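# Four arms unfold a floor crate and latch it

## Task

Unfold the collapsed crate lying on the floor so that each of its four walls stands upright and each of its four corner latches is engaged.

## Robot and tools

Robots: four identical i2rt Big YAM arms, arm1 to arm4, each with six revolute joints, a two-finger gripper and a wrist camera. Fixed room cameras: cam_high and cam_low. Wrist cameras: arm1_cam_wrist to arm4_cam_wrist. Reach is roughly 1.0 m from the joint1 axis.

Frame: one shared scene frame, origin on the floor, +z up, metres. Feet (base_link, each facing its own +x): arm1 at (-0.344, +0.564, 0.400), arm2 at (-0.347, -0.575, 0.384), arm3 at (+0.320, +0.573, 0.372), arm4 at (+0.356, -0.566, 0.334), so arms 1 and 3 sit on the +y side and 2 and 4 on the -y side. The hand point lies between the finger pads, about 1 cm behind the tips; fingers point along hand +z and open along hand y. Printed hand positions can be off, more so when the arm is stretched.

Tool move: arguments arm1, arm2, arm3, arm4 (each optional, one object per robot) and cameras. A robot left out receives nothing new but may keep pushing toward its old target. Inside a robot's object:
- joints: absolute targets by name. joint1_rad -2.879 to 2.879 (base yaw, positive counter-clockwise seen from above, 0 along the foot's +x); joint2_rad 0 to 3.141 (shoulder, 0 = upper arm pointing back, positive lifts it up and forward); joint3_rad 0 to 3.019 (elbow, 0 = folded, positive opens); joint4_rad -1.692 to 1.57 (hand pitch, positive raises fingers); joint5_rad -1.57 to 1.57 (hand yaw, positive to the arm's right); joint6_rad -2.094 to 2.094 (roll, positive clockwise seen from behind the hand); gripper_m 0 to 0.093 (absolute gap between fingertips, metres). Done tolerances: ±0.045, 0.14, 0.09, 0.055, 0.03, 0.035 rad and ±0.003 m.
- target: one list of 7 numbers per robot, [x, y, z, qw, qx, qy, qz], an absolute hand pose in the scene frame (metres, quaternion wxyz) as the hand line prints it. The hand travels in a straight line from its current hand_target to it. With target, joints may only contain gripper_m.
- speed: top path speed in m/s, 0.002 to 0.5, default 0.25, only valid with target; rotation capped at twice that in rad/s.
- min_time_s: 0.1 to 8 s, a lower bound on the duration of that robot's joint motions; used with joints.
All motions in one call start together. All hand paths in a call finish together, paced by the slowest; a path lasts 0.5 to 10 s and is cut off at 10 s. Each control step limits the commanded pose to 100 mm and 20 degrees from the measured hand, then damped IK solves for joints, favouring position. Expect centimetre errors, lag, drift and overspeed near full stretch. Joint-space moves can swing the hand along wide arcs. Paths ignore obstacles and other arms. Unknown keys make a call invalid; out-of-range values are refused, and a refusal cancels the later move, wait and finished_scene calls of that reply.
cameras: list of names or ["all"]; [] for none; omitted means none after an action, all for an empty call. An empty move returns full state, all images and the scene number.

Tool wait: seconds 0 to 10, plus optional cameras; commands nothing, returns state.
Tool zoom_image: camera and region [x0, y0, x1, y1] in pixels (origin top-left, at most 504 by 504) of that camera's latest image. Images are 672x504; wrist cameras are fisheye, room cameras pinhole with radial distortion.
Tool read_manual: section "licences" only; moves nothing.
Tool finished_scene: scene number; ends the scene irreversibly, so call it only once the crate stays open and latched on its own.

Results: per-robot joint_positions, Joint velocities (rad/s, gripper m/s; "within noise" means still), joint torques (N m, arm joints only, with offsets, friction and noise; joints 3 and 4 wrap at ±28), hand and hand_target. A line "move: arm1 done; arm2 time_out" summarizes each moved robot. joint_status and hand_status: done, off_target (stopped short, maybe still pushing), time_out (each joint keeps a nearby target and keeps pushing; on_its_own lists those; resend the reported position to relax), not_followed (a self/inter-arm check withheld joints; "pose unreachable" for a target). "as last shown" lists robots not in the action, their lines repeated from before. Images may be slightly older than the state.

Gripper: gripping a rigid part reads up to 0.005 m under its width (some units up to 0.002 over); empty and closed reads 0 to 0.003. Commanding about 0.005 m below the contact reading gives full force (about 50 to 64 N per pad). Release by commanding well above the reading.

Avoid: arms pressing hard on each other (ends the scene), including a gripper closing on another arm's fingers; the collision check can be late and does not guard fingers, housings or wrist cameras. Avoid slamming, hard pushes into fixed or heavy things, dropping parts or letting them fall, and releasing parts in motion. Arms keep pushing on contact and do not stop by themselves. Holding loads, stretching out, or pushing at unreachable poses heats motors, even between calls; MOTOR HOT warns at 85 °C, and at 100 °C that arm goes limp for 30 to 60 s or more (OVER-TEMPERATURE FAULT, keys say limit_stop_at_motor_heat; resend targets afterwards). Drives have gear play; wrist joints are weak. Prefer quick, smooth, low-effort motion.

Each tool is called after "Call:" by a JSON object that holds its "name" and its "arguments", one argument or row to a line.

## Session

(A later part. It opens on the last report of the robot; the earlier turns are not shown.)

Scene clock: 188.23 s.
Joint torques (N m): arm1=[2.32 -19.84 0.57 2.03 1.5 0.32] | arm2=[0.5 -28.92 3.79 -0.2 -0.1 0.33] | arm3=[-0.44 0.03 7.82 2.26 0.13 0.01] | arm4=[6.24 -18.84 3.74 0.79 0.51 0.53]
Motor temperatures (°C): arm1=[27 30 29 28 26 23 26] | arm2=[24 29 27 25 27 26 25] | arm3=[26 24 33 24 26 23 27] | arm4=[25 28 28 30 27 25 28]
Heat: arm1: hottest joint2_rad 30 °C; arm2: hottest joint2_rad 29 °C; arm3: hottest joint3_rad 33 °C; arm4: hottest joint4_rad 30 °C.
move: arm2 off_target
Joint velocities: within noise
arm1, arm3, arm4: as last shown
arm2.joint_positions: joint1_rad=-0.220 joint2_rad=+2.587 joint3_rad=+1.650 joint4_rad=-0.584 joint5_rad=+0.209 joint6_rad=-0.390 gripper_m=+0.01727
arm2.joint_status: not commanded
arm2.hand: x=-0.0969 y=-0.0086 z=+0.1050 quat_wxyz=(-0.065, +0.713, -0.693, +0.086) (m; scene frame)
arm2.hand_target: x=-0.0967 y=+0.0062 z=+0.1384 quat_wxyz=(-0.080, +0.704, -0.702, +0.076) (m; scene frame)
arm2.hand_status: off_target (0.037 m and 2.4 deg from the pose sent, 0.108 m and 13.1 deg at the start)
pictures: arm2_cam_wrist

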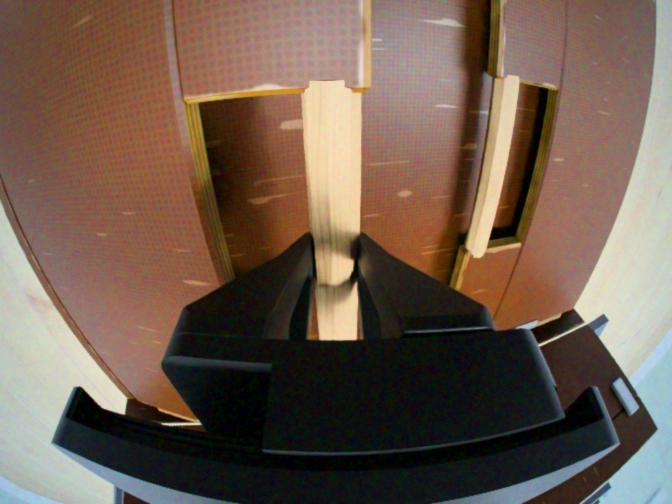

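Call:
{"name": "move", "arguments": {
  "arm2": {"target": [-0.158, 0.003, 0.222, -0.153, 0.6903, -0.6903, 0.153], "speed": 0.15}
}}

Call:
{"name": "move", "arguments": {
  "arm2": {"target": [-0.218, 0.003, 0.254, -0.2067, 0.6762, -0.6762, 0.2067], "speed": 0.12},
  "cameras": ["arm2_cam_wrist", "cam_high", "cam_low"]
}}

Call:
{"name": "zoom_image", "arguments": {
  "camera": "cam_high",
  "region": [220, 200, 440, 420]
}}

Scene clock: 191.47 s.
Joint torques (N m): arm1=[1.9 -19.66 0.54 1.87 1.51 0.32] | arm2=[0.67 -27.4 4.53 -0.51 0.06 0.51] | arm3=[-0.62 0.38 7.84 2.29 0.1 0.02] | arm4=[6.24 -18.84 3.74 0.77 0.51 0.53]
Motor temperatures (°C): arm1=[27 30 29 28 26 23 26] | arm2=[24 29 27 25 27 26 25] | arm3=[26 24 33 24 26 23 27] | arm4=[25 28 28 30 27 25 28]
Heat: arm1: hottest joint2_rad 30 °C; arm2: hottest joint2_rad 29 °C; arm3: hottest joint3_rad 33 °C; arm4: hottest joint4_rad 30 °C.
move: arm2 off_target
Joint velocities: within noise
arm1, arm3, arm4: as last shown
arm2.joint_positions: joint1_rad=-0.077 joint2_rad=+2.394 joint3_rad=+1.483 joint4_rad=-0.597 joint5_rad=+0.432 joint6_rad=-0.262 gripper_m=+0.01669
arm2.joint_status: not commanded
arm2.hand: x=-0.1492 y=-0.0098 z=+0.1893 quat_wxyz=(-0.138, +0.702, -0.678, +0.167) (m; scene frame)
arm2.hand_target: x=-0.1526 y=+0.0023 z=+0.2211 quat_wxyz=(-0.153, +0.688, -0.692, +0.153) (m; scene frame)
arm2.hand_status: off_target (0.036 m and 3.1 deg from the pose sent, 0.133 m and 13.0 deg at the start)
pictures: none

Scene clock: 192.83 s.
Joint torques (N m): arm1=[2.61 -19.84 0.57 1.96 1.5 0.32] | arm2=[2.43 -26.58 4.81 -0.59 -0.37 0.53] | arm3=[-0.56 -0.09 7.83 2.33 0.14 -0.01] | arm4=[6.3 -18.84 3.75 0.79 0.51 0.53]
Motor temperatures (°C): arm1=[27 30 29 28 26 23 26] | arm2=[24 29 27 25 27 26 25] | arm3=[26 24 33 24 26 23 27] | arm4=[25 28 28 30 27 25 28]
Heat: arm1: hottest joint2_rad 30 °C; arm2: hottest joint2_rad 29 °C; arm3: hottest joint3_rad 33 °C; arm4: hottest joint4_rad 30 °C.
move: arm2 off_target
Joint velocities: within noise
arm1, arm3, arm4: as last shown
arm2.joint_positions: joint1_rad=+0.050 joint2_rad=+2.341 joint3_rad=+1.446 joint4_rad=-0.668 joint5_rad=+0.610 joint6_rad=-0.111 gripper_m=+0.01667
arm2.joint_status: not commanded
arm2.hand: x=-0.1975 y=-0.0112 z=+0.2245 quat_wxyz=(-0.193, +0.682, -0.667, +0.230) (m; scene frame)
arm2.hand_target: x=-0.2157 y=+0.0029 z=+0.2530 quat_wxyz=(-0.206, +0.676, -0.677, +0.207) (m; scene frame)
arm2.hand_status: off_target (0.039 m and 3.3 deg from the pose sent, 0.095 m and 9.6 deg at the start)
pictures: arm2_cam_wrist, cam_high, cam_low

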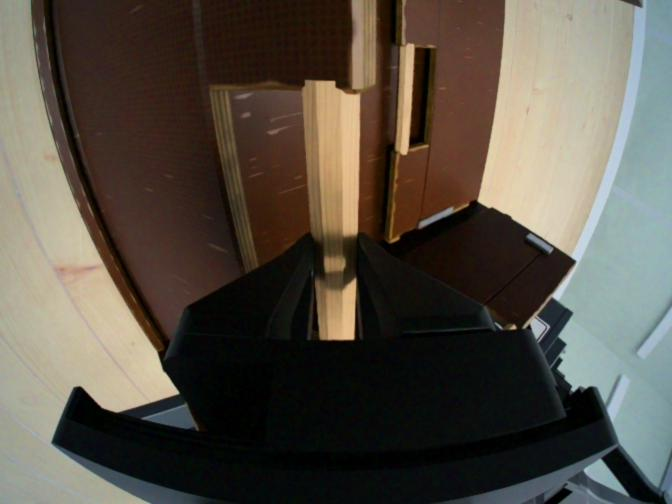

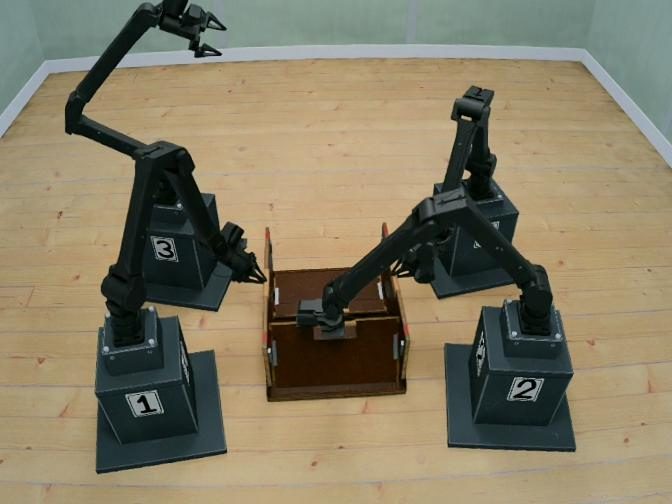

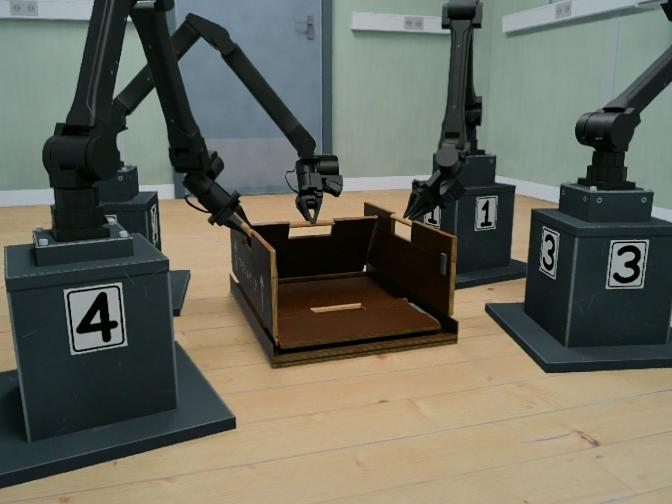

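Scaled by 2.291 from the camera's 672x504 image, which has a finer 960x720 frame.

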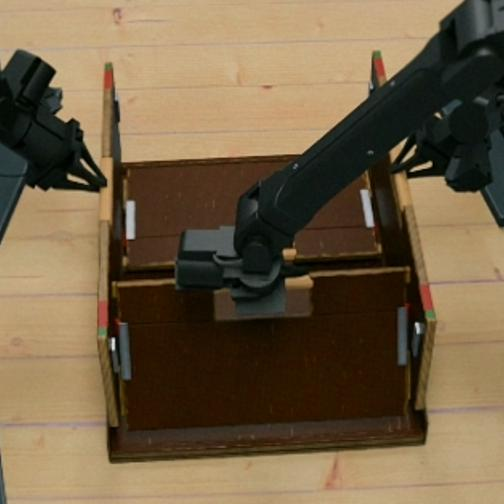

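Call:
{"name": "move", "arguments": {
  "arm2": {"target": [-0.270, 0.003, 0.272, -0.236, 0.6665, -0.6665, 0.236], "speed": 0.1},
  "cameras": ["arm2_cam_wrist", "cam_high"]
}}

Call:
{"name": "zoom_image", "arguments": {
  "camera": "cam_high",
  "region": [220, 200, 440, 420]
}}

Scene clock: 196.80 s.
Joint torques (N m): arm1=[2.73 -19.6 0.57 2.21 1.5 0.32] | arm2=[2.37 -25.47 6.05 -0.91 -0.49 0.44] | arm3=[-0.62 0.26 7.82 2.32 0.11 0.01] | arm4=[6.3 -18.84 3.74 0.77 0.51 0.53]
Motor temperatures (°C): arm1=[27 30 29 28 26 23 26] | arm2=[24 30 27 25 27 26 25] | arm3=[26 24 33 24 26 23 27] | arm4=[25 28 28 30 27 25 28]
Heat: arm1: hottest joint2_rad 30 °C; arm2: hottest joint2_rad 30 °C; arm3: hottest joint3_rad 33 °C; arm4: hottest joint4_rad 30 °C.
move: arm2 off_target
Joint velocities: within noise
arm1, arm4: as last shown
arm2.joint_positions: joint1_rad=+0.164 joint2_rad=+2.321 joint3_rad=+1.446 joint4_rad=-0.771 joint5_rad=+0.702 joint6_rad=+0.036 gripper_m=+0.01667
arm2.joint_status: not commanded
arm2.hand: x=-0.2492 y=-0.0134 z=+0.2458 quat_wxyz=(-0.227, +0.670, -0.657, +0.261) (m; scene frame)
arm2.hand_target: x=-0.2684 y=+0.0028 z=+0.2717 quat_wxyz=(-0.236, +0.666, -0.666, +0.236) (m; scene frame)
arm2.hand_status: off_target (0.037 m and 3.3 deg from the pose sent, 0.088 m and 5.3 deg at the start)
arm3.joint_positions: joint1_rad=+0.368 joint2_rad=+0.623 joint3_rad=+1.401 joint4_rad=-1.238 joint5_rad=-0.070 joint6_rad=+0.635 gripper_m=+0.09396
arm3.joint_status: not commanded
arm3.hand: x=+0.3681 y=+0.3300 z=+0.9365 quat_wxyz=(-0.499, -0.717, -0.455, +0.173) (m; scene frame)
arm3.hand_target: x=+0.3677 y=+0.3328 z=+0.9460 quat_wxyz=(-0.508, -0.712, -0.452, +0.176) (m; scene frame)
arm3.hand_status: not commanded
pictures: arm2_cam_wrist, cam_high

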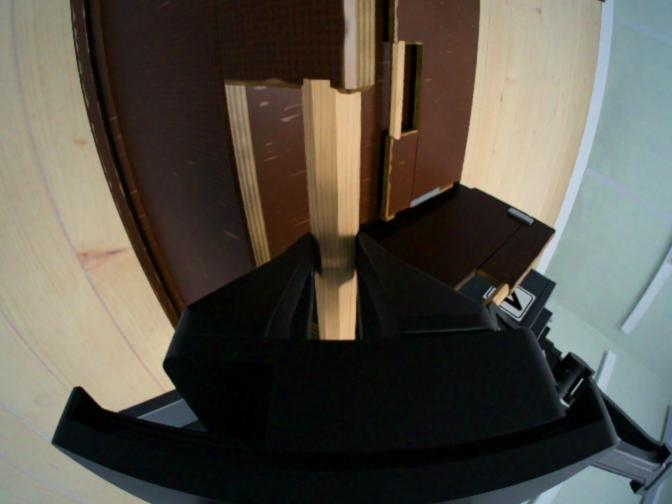

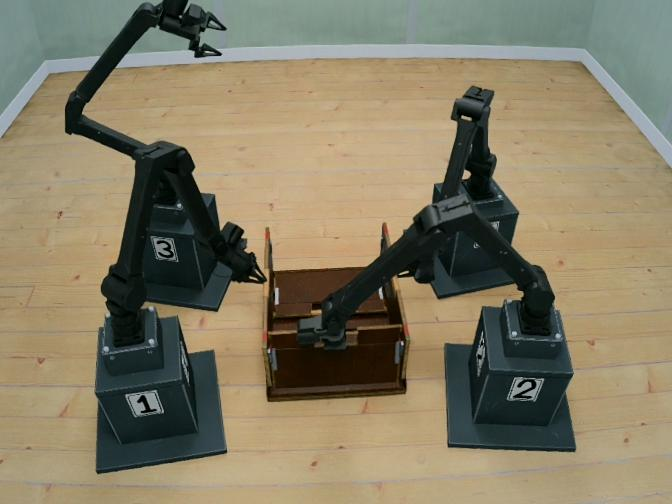

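Scaled by 2.291 from the camera's 672x504 image, which has a finer 960x720 frame.

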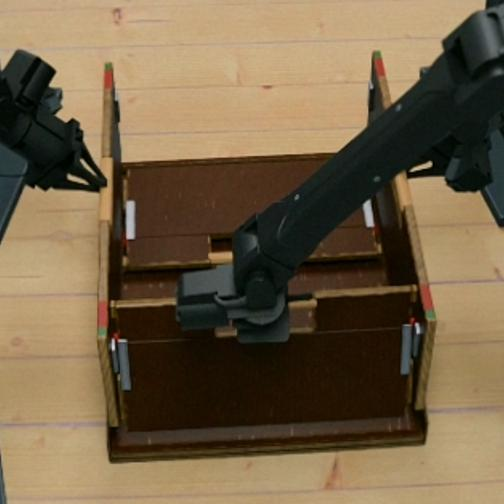

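Call:
{"name": "move", "arguments": {
  "arm2": {"target": [-0.300, 0.003, 0.276, -0.26, 0.6575, -0.6575, 0.26], "speed": 0.08},
  "cameras": ["arm2_cam_wrist", "cam_high"]
}}

Call:
{"name": "zoom_image", "arguments": {
  "camera": "cam_high",
  "region": [240, 220, 430, 420]
}}

Scene clock: 199.23 s.
Joint torques (N m): arm1=[2.2 -19.9 0.61 2.1 0.84 0.3] | arm2=[4.25 -24.64 6.87 -1.18 -0.05 0.52] | arm3=[-0.56 0.09 7.77 2.33 0.12 -0.01] | arm4=[5.95 -18.84 3.86 0.77 0.44 0.53]
Motor temperatures (°C): arm1=[27 31 29 28 26 23 26] | arm2=[24 30 27 25 27 26 25] | arm3=[26 24 33 24 26 23 27] | arm4=[25 28 28 30 27 25 28]
Heat: arm1: hottest joint2_rad 31 °C; arm2: hottest joint2_rad 30 °C; arm3: hottest joint3_rad 33 °C; arm4: hottest joint4_rad 30 °C.
move: arm2 off_target
Joint velocities: within noise
arm1.joint_positions: joint1_rad=+0.769 joint2_rad=+2.136 joint3_rad=+0.781 joint4_rad=+0.267 joint5_rad=+0.619 joint6_rad=-0.765 gripper_m=+0.01311
arm1.joint_status: not commanded
arm1.hand: x=-0.0253 y=+0.2123 z=+0.2499 quat_wxyz=(+0.016, -0.003, -0.927, +0.376) (m; scene frame)
arm1.hand_target: x=-0.0183 y=+0.2243 z=+0.2603 quat_wxyz=(+0.003, -0.001, -0.924, +0.383) (m; scene frame)
arm1.hand_status: not commanded
arm2.joint_positions: joint1_rad=+0.211 joint2_rad=+2.337 joint3_rad=+1.466 joint4_rad=-0.841 joint5_rad=+0.757 joint6_rad=+0.120 gripper_m=+0.01667
arm2.joint_status: not commanded
arm2.hand: x=-0.2683 y=-0.0167 z=+0.2500 quat_wxyz=(-0.243, +0.659, -0.652, +0.285) (m; scene frame)
arm2.hand_target: x=-0.2991 y=+0.0026 z=+0.2754 quat_wxyz=(-0.260, +0.658, -0.657, +0.259) (m; scene frame)
arm2.hand_status: off_target (0.045 m and 3.5 deg from the pose sent, 0.061 m and 4.1 deg at the start)
arm3: as last shown
arm4.joint_positions: joint1_rad=+0.807 joint2_rad=+1.989 joint3_rad=+0.875 joint4_rad=-0.034 joint5_rad=+0.655 joint6_rad=-0.694 gripper_m=+0.01656
arm4.joint_status: not commanded
arm4.hand: x=-0.0071 y=-0.2154 z=+0.2476 quat_wxyz=(-0.372, +0.928, -0.004, +0.023) (m; scene frame)
arm4.hand_target: x=-0.0246 y=-0.2351 z=+0.2637 quat_wxyz=(-0.380, +0.925, +0.001, -0.002) (m; scene frame)
arm4.hand_status: not commanded
pictures: arm2_cam_wrist, cam_high

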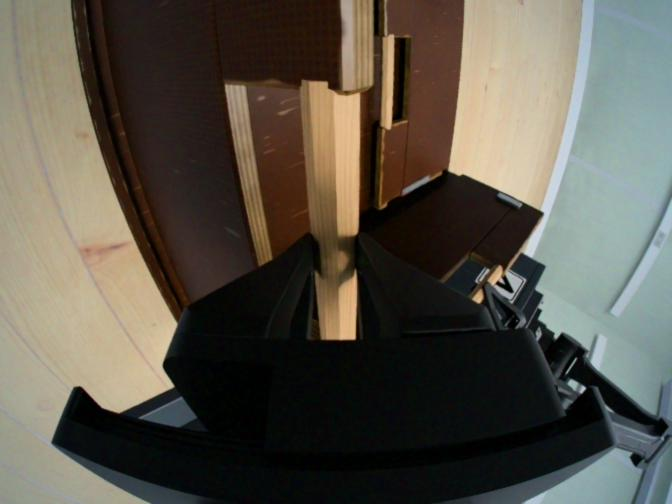

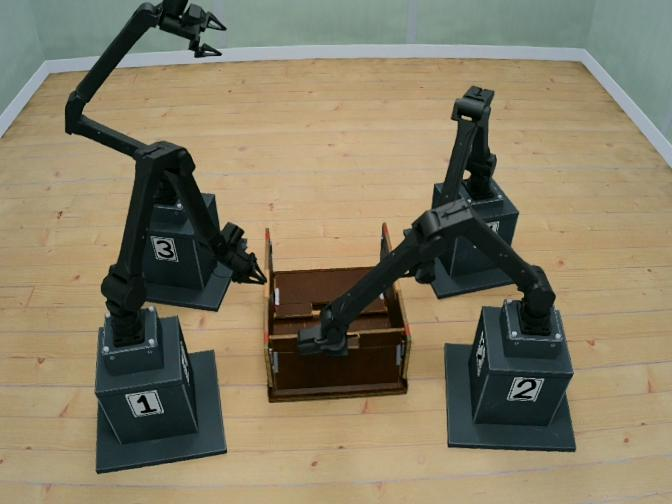

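Scaled by 2.520 from the camera's 672x504 image, which has a finer 960x720 frame.

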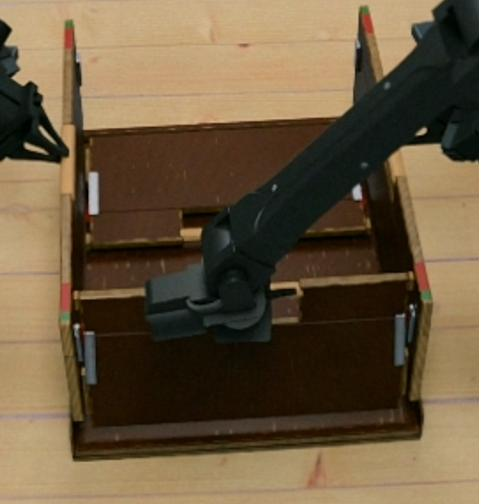

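Call:
{"name": "zoom_image", "arguments": {
  "camera": "cam_high",
  "region": [255, 310, 315, 380]
}}

Call:
{"name": "zoom_image", "arguments": {
  "camera": "cam_high",
  "region": [370, 300, 430, 370]
}}

Call:
{"name": "move", "arguments": {
  "arm2": {"target": [-0.325, 0.003, 0.278, -0.2706, 0.6533, -0.6533, 0.2706], "speed": 0.06},
  "cameras": ["arm4_cam_wrist", "arm1_cam_wrist", "cam_high"]
}}

Call:
{"name": "zoom_image", "arguments": {
  "camera": "cam_high",
  "region": [240, 220, 430, 420]
}}

Scaled by 7.200 from the camera's 672x504 image, which has a finer 960x720 frame.

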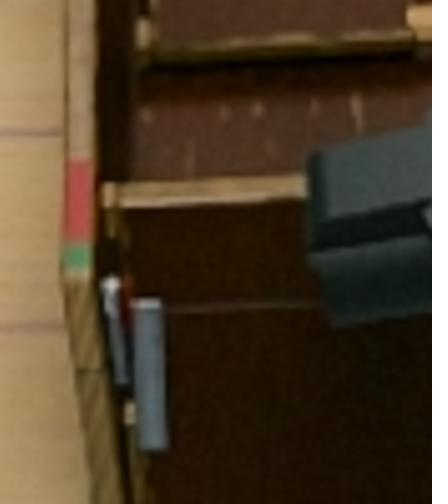

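Scaled by 7.200 from the camera's 672x504 image, which has a finer 960x720 frame.

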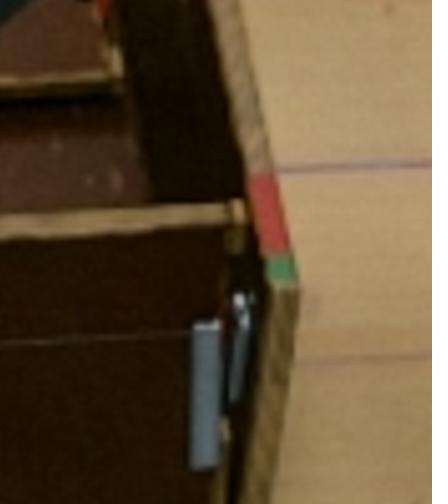

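Scene clock: 205.47 s.
Joint torques (N m): arm1=[2.2 -20.13 0.66 1.99 0.85 0.31] | arm2=[3.19 -24.82 7.3 -0.9 -0.08 0.41] | arm3=[-0.38 -0.09 7.84 2.33 0.12 -0.04] | arm4=[5.95 -18.84 3.86 0.79 0.44 0.53]
Motor temperatures (°C): arm1=[27 31 29 27 26 23 26] | arm2=[24 30 26 25 27 26 25] | arm3=[26 24 33 24 26 23 27] | arm4=[25 28 28 30 27 25 28]
Heat: arm1: hottest joint2_rad 31 °C; arm2: hottest joint2_rad 30 °C; arm3: hottest joint3_rad 33 °C; arm4: hottest joint4_rad 30 °C.
move: arm2 off_target
Joint velocities: within noise
arm1, arm3, arm4: as last shown
arm2.joint_positions: joint1_rad=+0.274 joint2_rad=+2.354 joint3_rad=+1.493 joint4_rad=-0.920 joint5_rad=+0.781 joint6_rad=+0.209 gripper_m=+0.01667
arm2.joint_status: not commanded
arm2.hand: x=-0.2997 y=-0.0182 z=+0.2526 quat_wxyz=(-0.255, +0.656, -0.646, +0.297) (m; scene frame)
arm2.hand_target: x=-0.3252 y=+0.0020 z=+0.2771 quat_wxyz=(-0.270, +0.654, -0.653, +0.270) (m; scene frame)
arm2.hand_status: off_target (0.042 m and 3.6 deg from the pose sent, 0.066 m and 3.6 deg at the start)
pictures: arm1_cam_wrist, arm4_cam_wrist, cam_high

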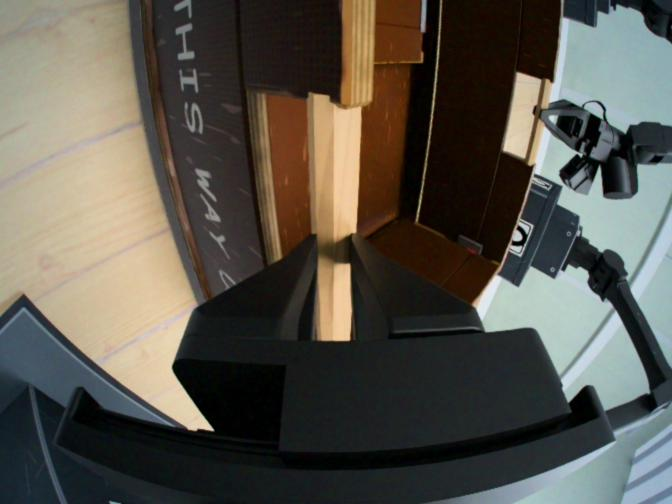

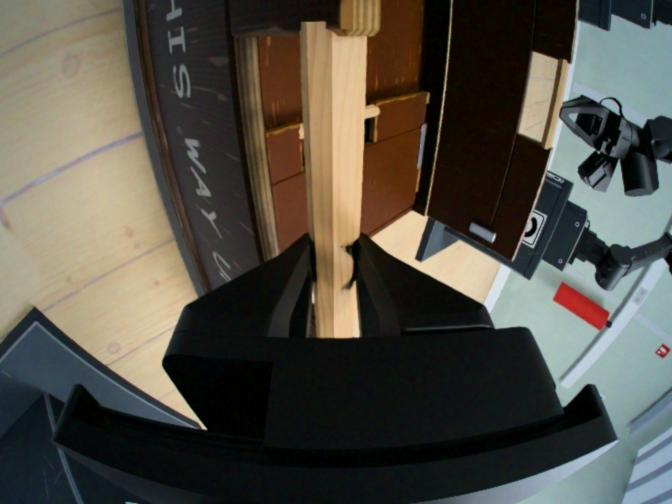

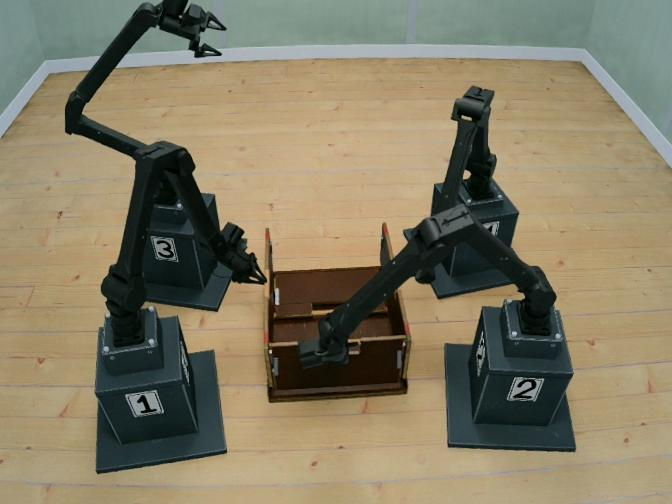

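Scaled by 2.520 from the camera's 672x504 image, which has a finer 960x720 frame.

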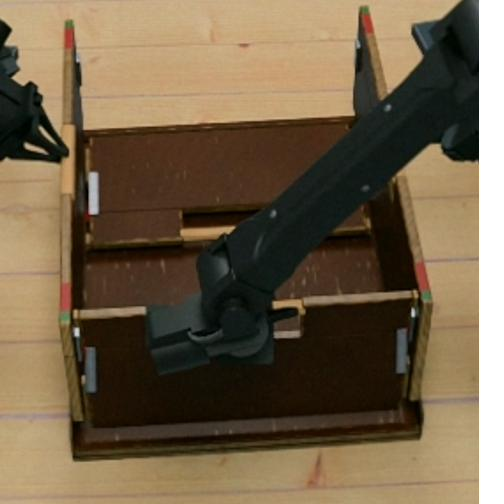

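Call:
{"name": "zoom_image", "arguments": {
  "camera": "cam_high",
  "region": [255, 310, 315, 380]
}}

Call:
{"name": "zoom_image", "arguments": {
  "camera": "cam_high",
  "region": [370, 300, 430, 370]
}}

Scaled by 7.200 from the camera's 672x504 image, which has a finer 960x720 frame.

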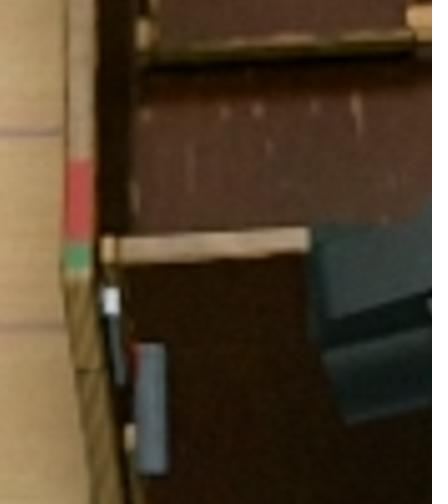

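Scaled by 7.200 from the camera's 672x504 image, which has a finer 960x720 frame.

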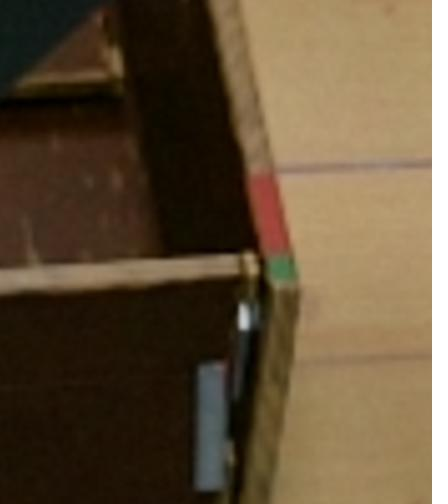

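Call:
{"name": "move", "arguments": {
  "arm3": {"target": [0.036, -0.02, 0.12, 0, 0.7071, 0.7071, 0], "speed": 0.4, "joints": {"gripper_m": 0.045}},
  "cameras": ["arm3_cam_wrist"]
}}

Call:
{"name": "zoom_image", "arguments": {
  "camera": "arm3_cam_wrist",
  "region": [120, 0, 560, 380]
}}

Scene clock: 214.83 s.
Joint torques (N m): arm1=[2.61 -20.01 0.54 1.88 0.89 0.3] | arm2=[3.19 -24.7 7.24 -1.05 -0.08 0.41] | arm3=[-1.2 -19.37 7.62 -0.09 0.2 -0.02] | arm4=[5.95 -18.84 3.85 0.79 0.44 0.53]
Motor temperatures (°C): arm1=[27 31 29 27 25 23 26] | arm2=[24 29 26 25 27 26 26] | arm3=[26 24 33 24 26 23 27] | arm4=[25 29 28 30 27 25 28]
Heat: arm1: hottest joint2_rad 31 °C; arm2: hottest joint2_rad 29 °C; arm3: hottest joint3_rad 33 °C; arm4: hottest joint4_rad 30 °C.
move: arm3 off_target
Joint velocities: within noise
arm1, arm2, arm4: as last shown
arm3.joint_positions: joint1_rad=-0.224 joint2_rad=+2.581 joint3_rad=+1.800 joint4_rad=-0.791 joint5_rad=+0.002 joint6_rad=-0.432 gripper_m=+0.04512
arm3.joint_status: all done
arm3.hand: x=+0.0440 y=-0.0142 z=+0.1283 quat_wxyz=(+0.000, -0.710, -0.704, -0.001) (m; scene frame)
arm3.hand_target: x=+0.0357 y=-0.0137 z=+0.1168 quat_wxyz=(+0.003, -0.710, -0.704, -0.005) (m; scene frame)
arm3.hand_status: off_target (0.013 m and 0.5 deg from the pose sent, 0.948 m and 68.1 deg at the start; pose on its path clipped on 22 of 109 steps)
pictures: arm3_cam_wrist

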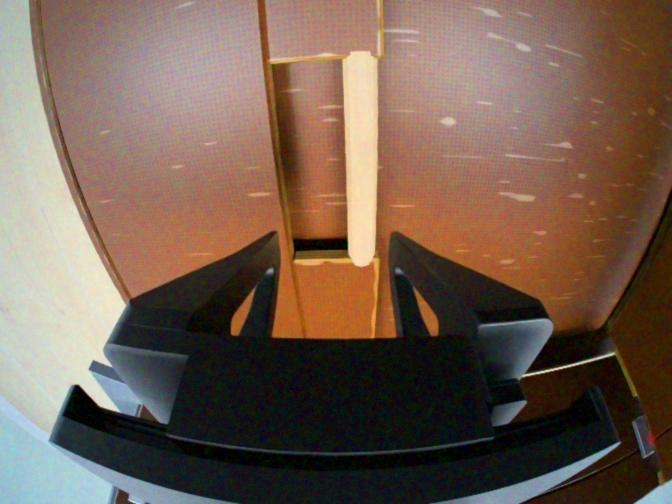

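Scaled by 1.145 from the camera's 672x504 image, which has a finer 960x720 frame.

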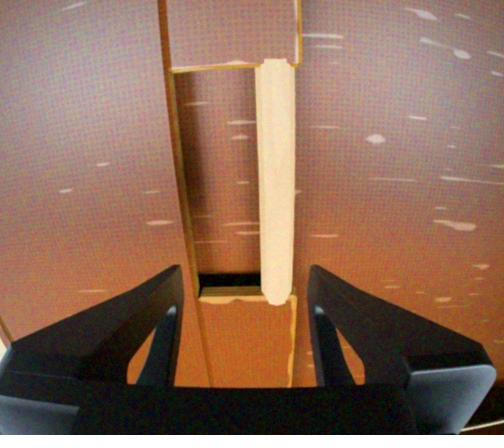

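Call:
{"name": "move", "arguments": {
  "arm3": {"target": [0.016, -0.012, 0.045, 0, 0.7071, 0.7071, 0], "speed": 0.2},
  "cameras": ["arm3_cam_wrist"]
}}

Call:
{"name": "zoom_image", "arguments": {
  "camera": "arm3_cam_wrist",
  "region": [180, 50, 500, 350]
}}

Scene clock: 219.37 s.
Joint torques (N m): arm1=[2.84 -20.31 0.5 1.99 0.85 0.34] | arm2=[3.19 -24.76 7.24 -1.05 -0.08 0.41] | arm3=[-1.03 -20.25 7.15 0.32 0.11 -0.03] | arm4=[5.95 -18.84 3.86 0.77 0.44 0.53]
Motor temperatures (°C): arm1=[27 31 29 27 25 23 26] | arm2=[24 29 26 25 27 26 26] | arm3=[26 25 33 24 26 23 27] | arm4=[25 29 28 30 27 25 28]
Heat: arm1: hottest joint2_rad 31 °C; arm2: hottest joint2_rad 29 °C; arm3: hottest joint3_rad 33 °C; arm4: hottest joint4_rad 30 °C.
move: arm3 off_target
Joint velocities: within noise
arm1, arm2, arm4: as last shown
arm3.joint_positions: joint1_rad=-0.256 joint2_rad=+2.745 joint3_rad=+1.912 joint4_rad=-0.745 joint5_rad=+0.002 joint6_rad=-0.470 gripper_m=+0.04512
arm3.joint_status: not commanded
arm3.hand: x=+0.0241 y=-0.0074 z=+0.0542 quat_wxyz=(+0.001, -0.708, -0.706, -0.004) (m; scene frame)
arm3.hand_target: x=+0.0169 y=-0.0111 z=+0.0459 quat_wxyz=(+0.000, -0.707, -0.708, +0.000) (m; scene frame)
arm3.hand_status: off_target (0.013 m and 0.5 deg from the pose sent, 0.088 m and 0.5 deg at the start)
pictures: arm3_cam_wrist

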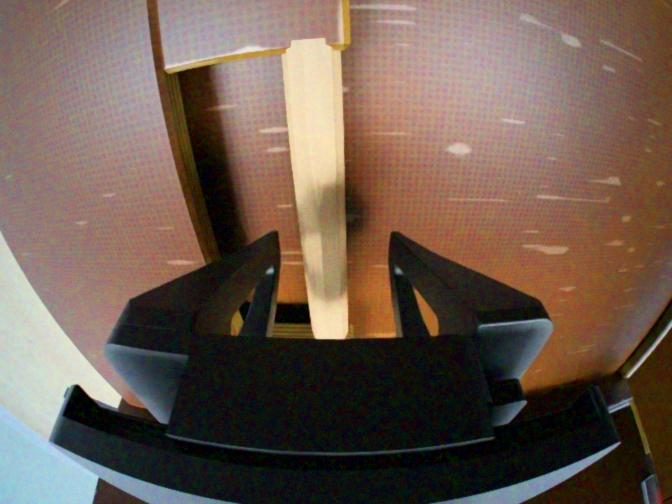

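Scaled by 1.575 from the camera's 672x504 image, which has a finer 960x720 frame.

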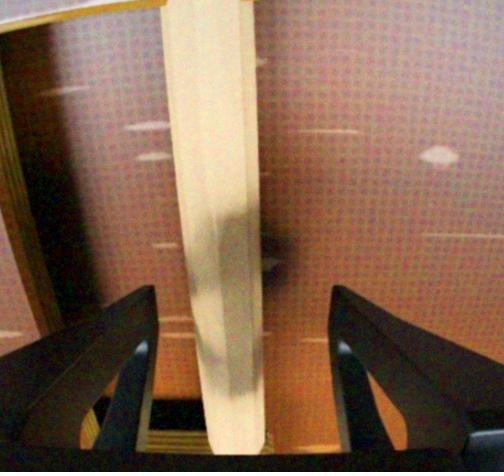

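Call:
{"name": "move", "arguments": {
  "arm3": {"target": [0.021, -0.013, 0.026, 0, 0.7071, 0.7071, 0], "speed": 0.15},
  "cameras": ["arm3_cam_wrist"]
}}

Call:
{"name": "zoom_image", "arguments": {
  "camera": "arm3_cam_wrist",
  "region": [180, 50, 500, 350]
}}

Scene clock: 222.03 s.
Joint torques (N m): arm1=[2.73 -20.13 0.53 2.15 0.93 0.32] | arm2=[3.19 -24.64 7.2 -1.06 -0.08 0.4] | arm3=[-0.56 -19.55 7.5 0.73 0.13 0.05] | arm4=[5.95 -18.84 3.86 0.79 0.44 0.53]
Motor temperatures (°C): arm1=[27 31 29 27 25 23 26] | arm2=[24 29 26 25 27 26 26] | arm3=[26 25 32 24 26 23 27] | arm4=[25 29 28 30 27 25 28]
Heat: arm1: hottest joint2_rad 31 °C; arm2: hottest joint2_rad 29 °C; arm3: hottest joint3_rad 32 °C; arm4: hottest joint4_rad 30 °C.
move: arm3 off_target
Joint velocities: within noise
arm1, arm2, arm4: as last shown
arm3.joint_positions: joint1_rad=-0.256 joint2_rad=+2.777 joint3_rad=+1.940 joint4_rad=-0.739 joint5_rad=+0.002 joint6_rad=-0.470 gripper_m=+0.04512
arm3.joint_status: not commanded
arm3.hand: x=+0.0235 y=-0.0088 z=+0.0409 quat_wxyz=(+0.001, -0.708, -0.706, -0.003) (m; scene frame)
arm3.hand_target: x=+0.0210 y=-0.0129 z=+0.0268 quat_wxyz=(+0.000, -0.707, -0.707, +0.001) (m; scene frame)
arm3.hand_status: off_target (0.016 m and 0.4 deg from the pose sent, 0.029 m and 0.5 deg at the start)
pictures: arm3_cam_wrist

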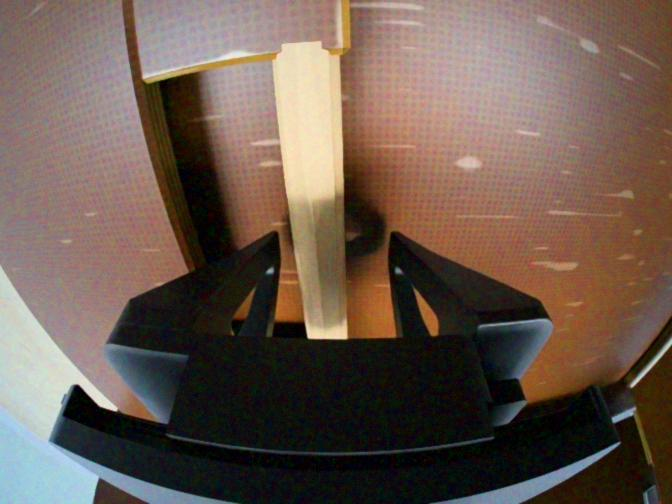

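Scaled by 1.575 from the camera's 672x504 image, which has a finer 960x720 frame.

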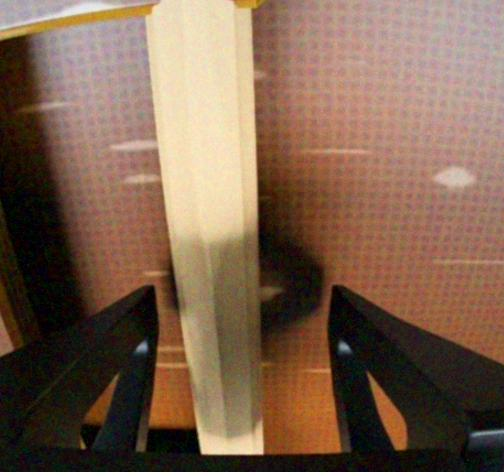

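Call:
{"name": "move", "arguments": {
  "arm3": {"joints": {"gripper_m": 0.012}},
  "cameras": ["arm3_cam_wrist"]
}}

Call:
{"name": "zoom_image", "arguments": {
  "camera": "arm3_cam_wrist",
  "region": [240, 180, 420, 350]
}}

Scene clock: 228.37 s.
Joint torques (N m): arm1=[2.43 -20.01 0.64 2.04 0.87 0.27] | arm2=[3.14 -24.7 7.23 -1.05 -0.08 0.41] | arm3=[-0.5 -19.49 7.43 0.8 0.11 0.14] | arm4=[5.95 -18.84 3.86 0.77 0.44 0.53]
Motor temperatures (°C): arm1=[27 32 28 27 25 23 26] | arm2=[24 29 26 25 27 26 26] | arm3=[26 26 33 24 26 23 27] | arm4=[25 29 28 30 27 25 28]
Heat: arm1: hottest joint2_rad 32 °C; arm2: hottest joint2_rad 29 °C; arm3: hottest joint3_rad 33 °C; arm4: hottest joint4_rad 30 °C.
move: arm3 off_target
Joint velocities: within noise
arm1, arm2, arm4: as last shown
arm3.joint_positions: joint1_rad=-0.251 joint2_rad=+2.779 joint3_rad=+1.940 joint4_rad=-0.741 joint5_rad=-0.008 joint6_rad=-0.491 gripper_m=+0.01703
arm3.joint_status: gripper_m off_target (ended at +0.01705, target +0.01200)
arm3.hand: x=+0.0281 y=-0.0100 z=+0.0399 quat_wxyz=(-0.003, -0.698, -0.716, -0.006) (m; scene frame)
arm3.hand_target: x=+0.0251 y=-0.0145 z=+0.0262 quat_wxyz=(-0.004, -0.702, -0.712, +0.000) (m; scene frame)
arm3.hand_status: not commanded
pictures: arm3_cam_wrist

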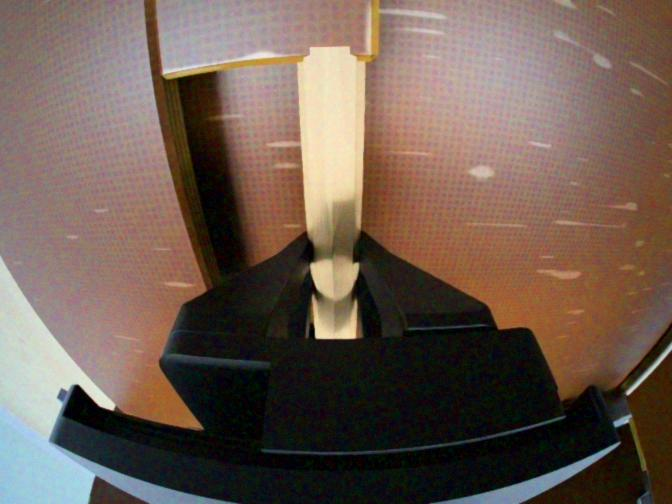

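Scaled by 2.800 from the camera's 672x504 image, which has a finer 960x720 frame.

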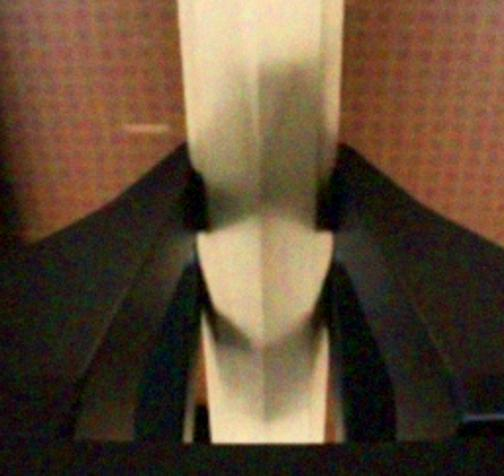

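Call:
{"name": "move", "arguments": {
  "arm3": {"target": [0.044, -0.015, 0.145, -0.0764, 0.703, 0.703, -0.0764], "speed": 0.12},
  "cameras": ["arm3_cam_wrist"]
}}

Call:
{"name": "move", "arguments": {
  "arm3": {"target": [0.100, -0.015, 0.230, -0.153, 0.6903, 0.6903, -0.153], "speed": 0.15},
  "cameras": ["arm3_cam_wrist"]
}}

Scene clock: 232.60 s.
Joint torques (N m): arm1=[2.49 -20.13 0.55 2.02 0.92 0.31] | arm2=[3.19 -24.7 7.23 -1.06 -0.08 0.4] | arm3=[0.09 -24.88 3.66 -0.02 0.14 0.31] | arm4=[5.95 -18.84 3.86 0.79 0.44 0.53]
Motor temperatures (°C): arm1=[27 32 28 27 25 23 26] | arm2=[24 29 26 25 27 26 26] | arm3=[26 26 32 24 26 23 27] | arm4=[25 29 27 30 27 25 28]
Heat: arm1: hottest joint2_rad 32 °C; arm2: hottest joint2_rad 29 °C; arm3: hottest joint3_rad 32 °C; arm4: hottest joint4_rad 30 °C.
move: arm3 off_target
Joint velocities: within noise
arm1, arm2, arm4: as last shown
arm3.joint_positions: joint1_rad=-0.173 joint2_rad=+2.572 joint3_rad=+1.714 joint4_rad=-0.647 joint5_rad=+0.213 joint6_rad=-0.419 gripper_m=+0.01699
arm3.joint_status: not commanded
arm3.hand: x=+0.0427 y=-0.0078 z=+0.1160 quat_wxyz=(+0.086, -0.695, -0.711, +0.069) (m; scene frame)
arm3.hand_target: x=+0.0447 y=-0.0177 z=+0.1435 quat_wxyz=(+0.079, -0.701, -0.704, +0.081) (m; scene frame)
arm3.hand_status: off_target (0.030 m and 1.9 deg from the pose sent, 0.106 m and 13.3 deg at the start)
pictures: arm3_cam_wrist

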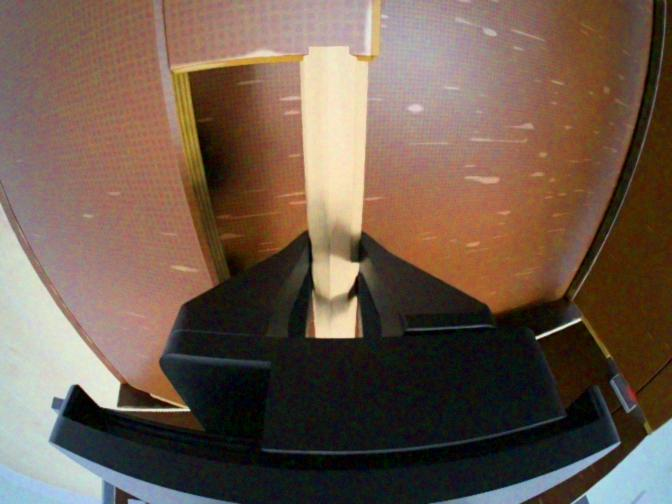

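Scene clock: 233.97 s.
Joint torques (N m): arm1=[2.49 -19.78 0.5 1.83 0.87 0.3] | arm2=[3.19 -24.7 7.23 -1.05 -0.08 0.41] | arm3=[0.79 -24.47 4.46 -0.36 0.26 0.3] | arm4=[5.95 -18.84 3.86 0.79 0.44 0.53]
Motor temperatures (°C): arm1=[27 32 28 27 25 23 26] | arm2=[24 29 26 25 27 26 26] | arm3=[26 27 32 24 26 23 27] | arm4=[25 29 27 30 27 25 28]
Heat: arm1: hottest joint2_rad 32 °C; arm2: hottest joint2_rad 29 °C; arm3: hottest joint3_rad 32 °C; arm4: hottest joint4_rad 30 °C.
move: arm3 off_target
Joint velocities: within noise
arm1, arm2, arm4: as last shown
arm3.joint_positions: joint1_rad=-0.041 joint2_rad=+2.380 joint3_rad=+1.539 joint4_rad=-0.646 joint5_rad=+0.422 joint6_rad=-0.289 gripper_m=+0.01638
arm3.joint_status: not commanded
arm3.hand: x=+0.0947 y=-0.0053 z=+0.1971 quat_wxyz=(+0.161, -0.686, -0.696, +0.138) (m; scene frame)
arm3.hand_target: x=+0.0983 y=-0.0157 z=+0.2293 quat_wxyz=(+0.151, -0.692, -0.690, +0.152) (m; scene frame)
arm3.hand_status: off_target (0.035 m and 2.1 deg from the pose sent, 0.128 m and 12.6 deg at the start)
pictures: arm3_cam_wrist

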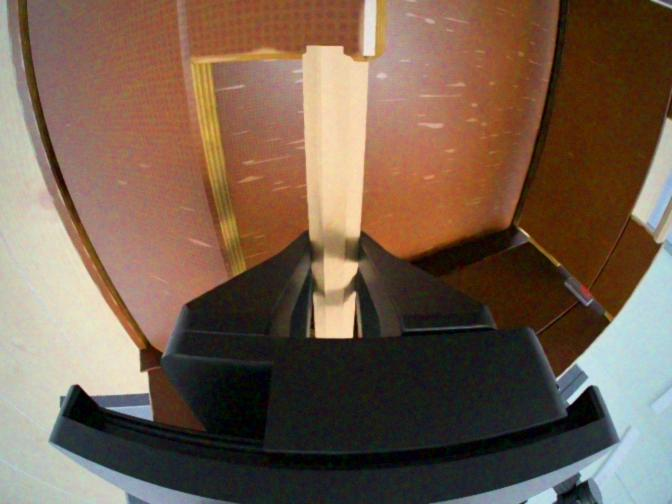

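Call:
{"name": "move", "arguments": {
  "arm3": {"target": [0.166, -0.015, 0.267, -0.2067, 0.6762, 0.6762, -0.2067], "speed": 0.12}
}}

Call:
{"name": "move", "arguments": {
  "arm3": {"target": [0.215, -0.015, 0.280, -0.236, 0.6665, 0.6665, -0.236], "speed": 0.1},
  "cameras": ["arm3_cam_wrist", "cam_high", "cam_low"]
}}

Call:
{"name": "zoom_image", "arguments": {
  "camera": "cam_high",
  "region": [240, 200, 430, 420]
}}

Call:
{"name": "zoom_image", "arguments": {
  "camera": "cam_low",
  "region": [220, 180, 470, 380]
}}

Scene clock: 236.97 s.
Joint torques (N m): arm1=[2.43 -19.72 0.32 1.95 0.9 0.33] | arm2=[3.19 -24.7 7.21 -1.06 -0.08 0.4] | arm3=[1.14 -24 4.48 -0.73 0.14 0.32] | arm4=[5.95 -18.84 3.86 0.77 0.44 0.53]
Motor temperatures (°C): arm1=[27 32 28 27 25 23 26] | arm2=[24 29 26 25 27 26 26] | arm3=[26 27 32 24 26 23 27] | arm4=[25 29 27 30 27 25 28]
Heat: arm1: hottest joint2_rad 32 °C; arm2: hottest joint2_rad 29 °C; arm3: hottest joint3_rad 32 °C; arm4: hottest joint4_rad 30 °C.
move: arm3 off_target
Joint velocities: within noise
arm1.joint_positions: joint1_rad=+0.769 joint2_rad=+2.136 joint3_rad=+0.781 joint4_rad=+0.267 joint5_rad=+0.619 joint6_rad=-0.765 gripper_m=+0.01311
arm1.joint_status: not commanded
arm1.hand: x=-0.0253 y=+0.2123 z=+0.2499 quat_wxyz=(+0.016, -0.003, -0.927, +0.376) (m; scene frame)
arm1.hand_target: x=-0.0183 y=+0.2243 z=+0.2603 quat_wxyz=(+0.003, -0.001, -0.924, +0.383) (m; scene frame)
arm1.hand_status: not commanded
arm2: as last shown
arm3.joint_positions: joint1_rad=+0.088 joint2_rad=+2.320 joint3_rad=+1.484 joint4_rad=-0.696 joint5_rad=+0.611 joint6_rad=-0.140 gripper_m=+0.01637
arm3.joint_status: not commanded
arm3.hand: x=+0.1455 y=-0.0029 z=+0.2327 quat_wxyz=(+0.227, -0.675, -0.675, +0.196) (m; scene frame)
arm3.hand_target: x=+0.1594 y=-0.0136 z=+0.2658 quat_wxyz=(+0.211, -0.678, -0.673, +0.208) (m; scene frame)
arm3.hand_status: off_target (0.042 m and 2.6 deg from the pose sent, 0.100 m and 9.8 deg at the start)
arm4.joint_positions: joint1_rad=+0.807 joint2_rad=+1.989 joint3_rad=+0.875 joint4_rad=-0.034 joint5_rad=+0.655 joint6_rad=-0.694 gripper_m=+0.01656
arm4.joint_status: not commanded
arm4.hand: x=-0.0071 y=-0.2154 z=+0.2476 quat_wxyz=(-0.372, +0.928, -0.004, +0.023) (m; scene frame)
arm4.hand_target: x=-0.0246 y=-0.2351 z=+0.2637 quat_wxyz=(-0.380, +0.925, +0.001, -0.002) (m; scene frame)
arm4.hand_status: not commanded
pictures: none

Scene clock: 238.23 s.
Joint torques (N m): arm1=[2.14 -20.01 0.51 2 0.86 0.32] | arm2=[3.19 -24.7 7.21 -1.05 -0.08 0.4] | arm3=[2.49 -23.36 5.12 -0.7 -0.18 0.29] | arm4=[5.95 -18.84 3.86 0.77 0.44 0.53]
Motor temperatures (°C): arm1=[27 32 28 27 25 23 26] | arm2=[24 29 26 25 27 26 26] | arm3=[26 27 32 24 26 23 27] | arm4=[25 29 27 30 27 25 28]
Heat: arm1: hottest joint2_rad 32 °C; arm2: hottest joint2_rad 29 °C; arm3: hottest joint3_rad 32 °C; arm4: hottest joint4_rad 30 °C.
move: arm3 off_target
Joint velocities: within noise
arm1, arm4: as last shown
arm2.joint_positions: joint1_rad=+0.274 joint2_rad=+2.354 joint3_rad=+1.493 joint4_rad=-0.920 joint5_rad=+0.781 joint6_rad=+0.209 gripper_m=+0.01667
arm2.joint_status: not commanded
arm2.hand: x=-0.2997 y=-0.0182 z=+0.2526 quat_wxyz=(-0.255, +0.656, -0.646, +0.297) (m; scene frame)
arm2.hand_target: x=-0.3252 y=+0.0020 z=+0.2771 quat_wxyz=(-0.270, +0.654, -0.653, +0.270) (m; scene frame)
arm2.hand_status: not commanded
arm3.joint_positions: joint1_rad=+0.184 joint2_rad=+2.308 joint3_rad=+1.484 joint4_rad=-0.787 joint5_rad=+0.704 joint6_rad=-0.007 gripper_m=+0.01637
arm3.joint_status: not commanded
arm3.hand: x=+0.1895 y=-0.0007 z=+0.2497 quat_wxyz=(+0.260, -0.667, -0.661, +0.225) (m; scene frame)
arm3.hand_target: x=+0.2140 y=-0.0150 z=+0.2788 quat_wxyz=(+0.236, -0.667, -0.666, +0.236) (m; scene frame)
arm3.hand_status: off_target (0.042 m and 3.1 deg from the pose sent, 0.085 m and 4.9 deg at the start)
pictures: arm3_cam_wrist, cam_high, cam_low

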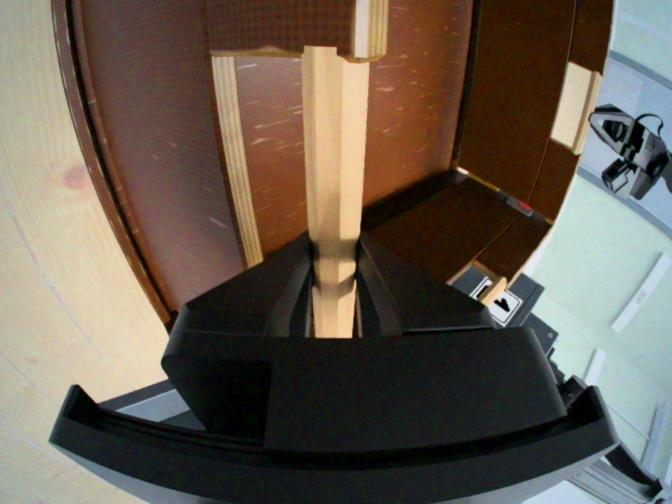

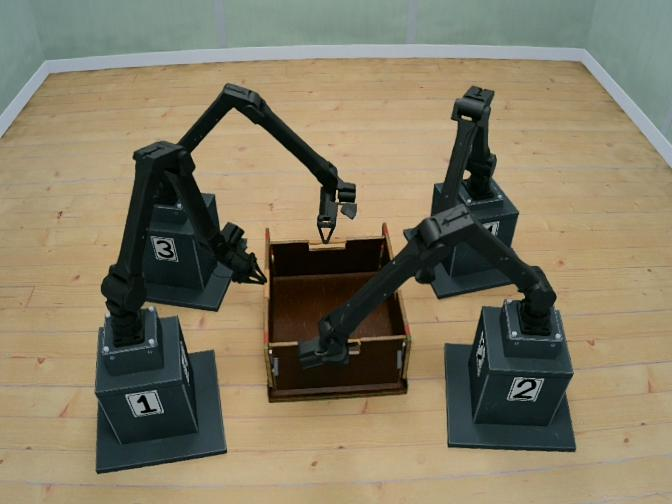

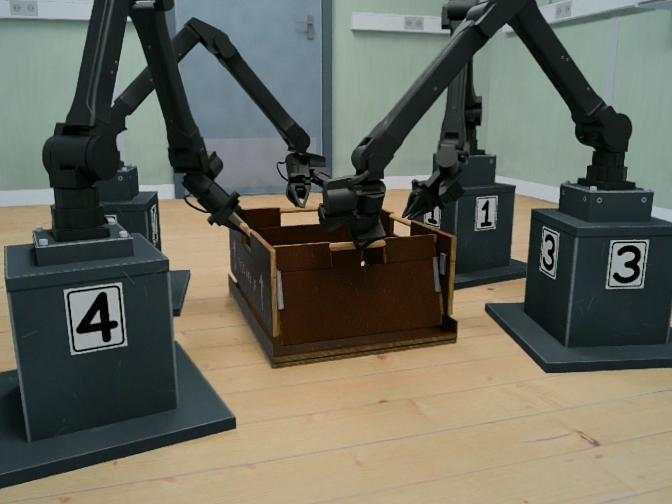

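Scaled by 2.291 from the camera's 672x504 image, which has a finer 960x720 frame.

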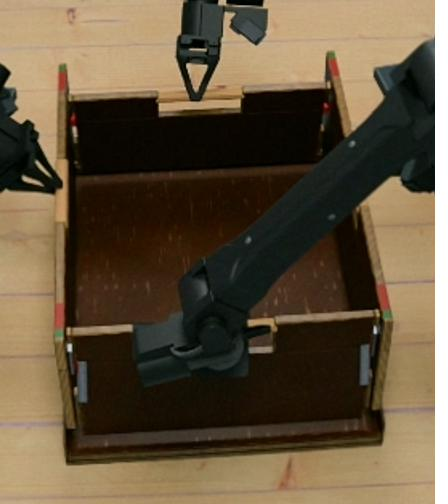

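Scaled by 2.016 from the camera's 672x504 image, which has a finer 960x720 frame.

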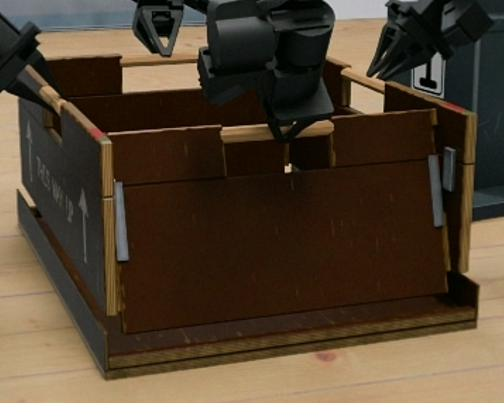

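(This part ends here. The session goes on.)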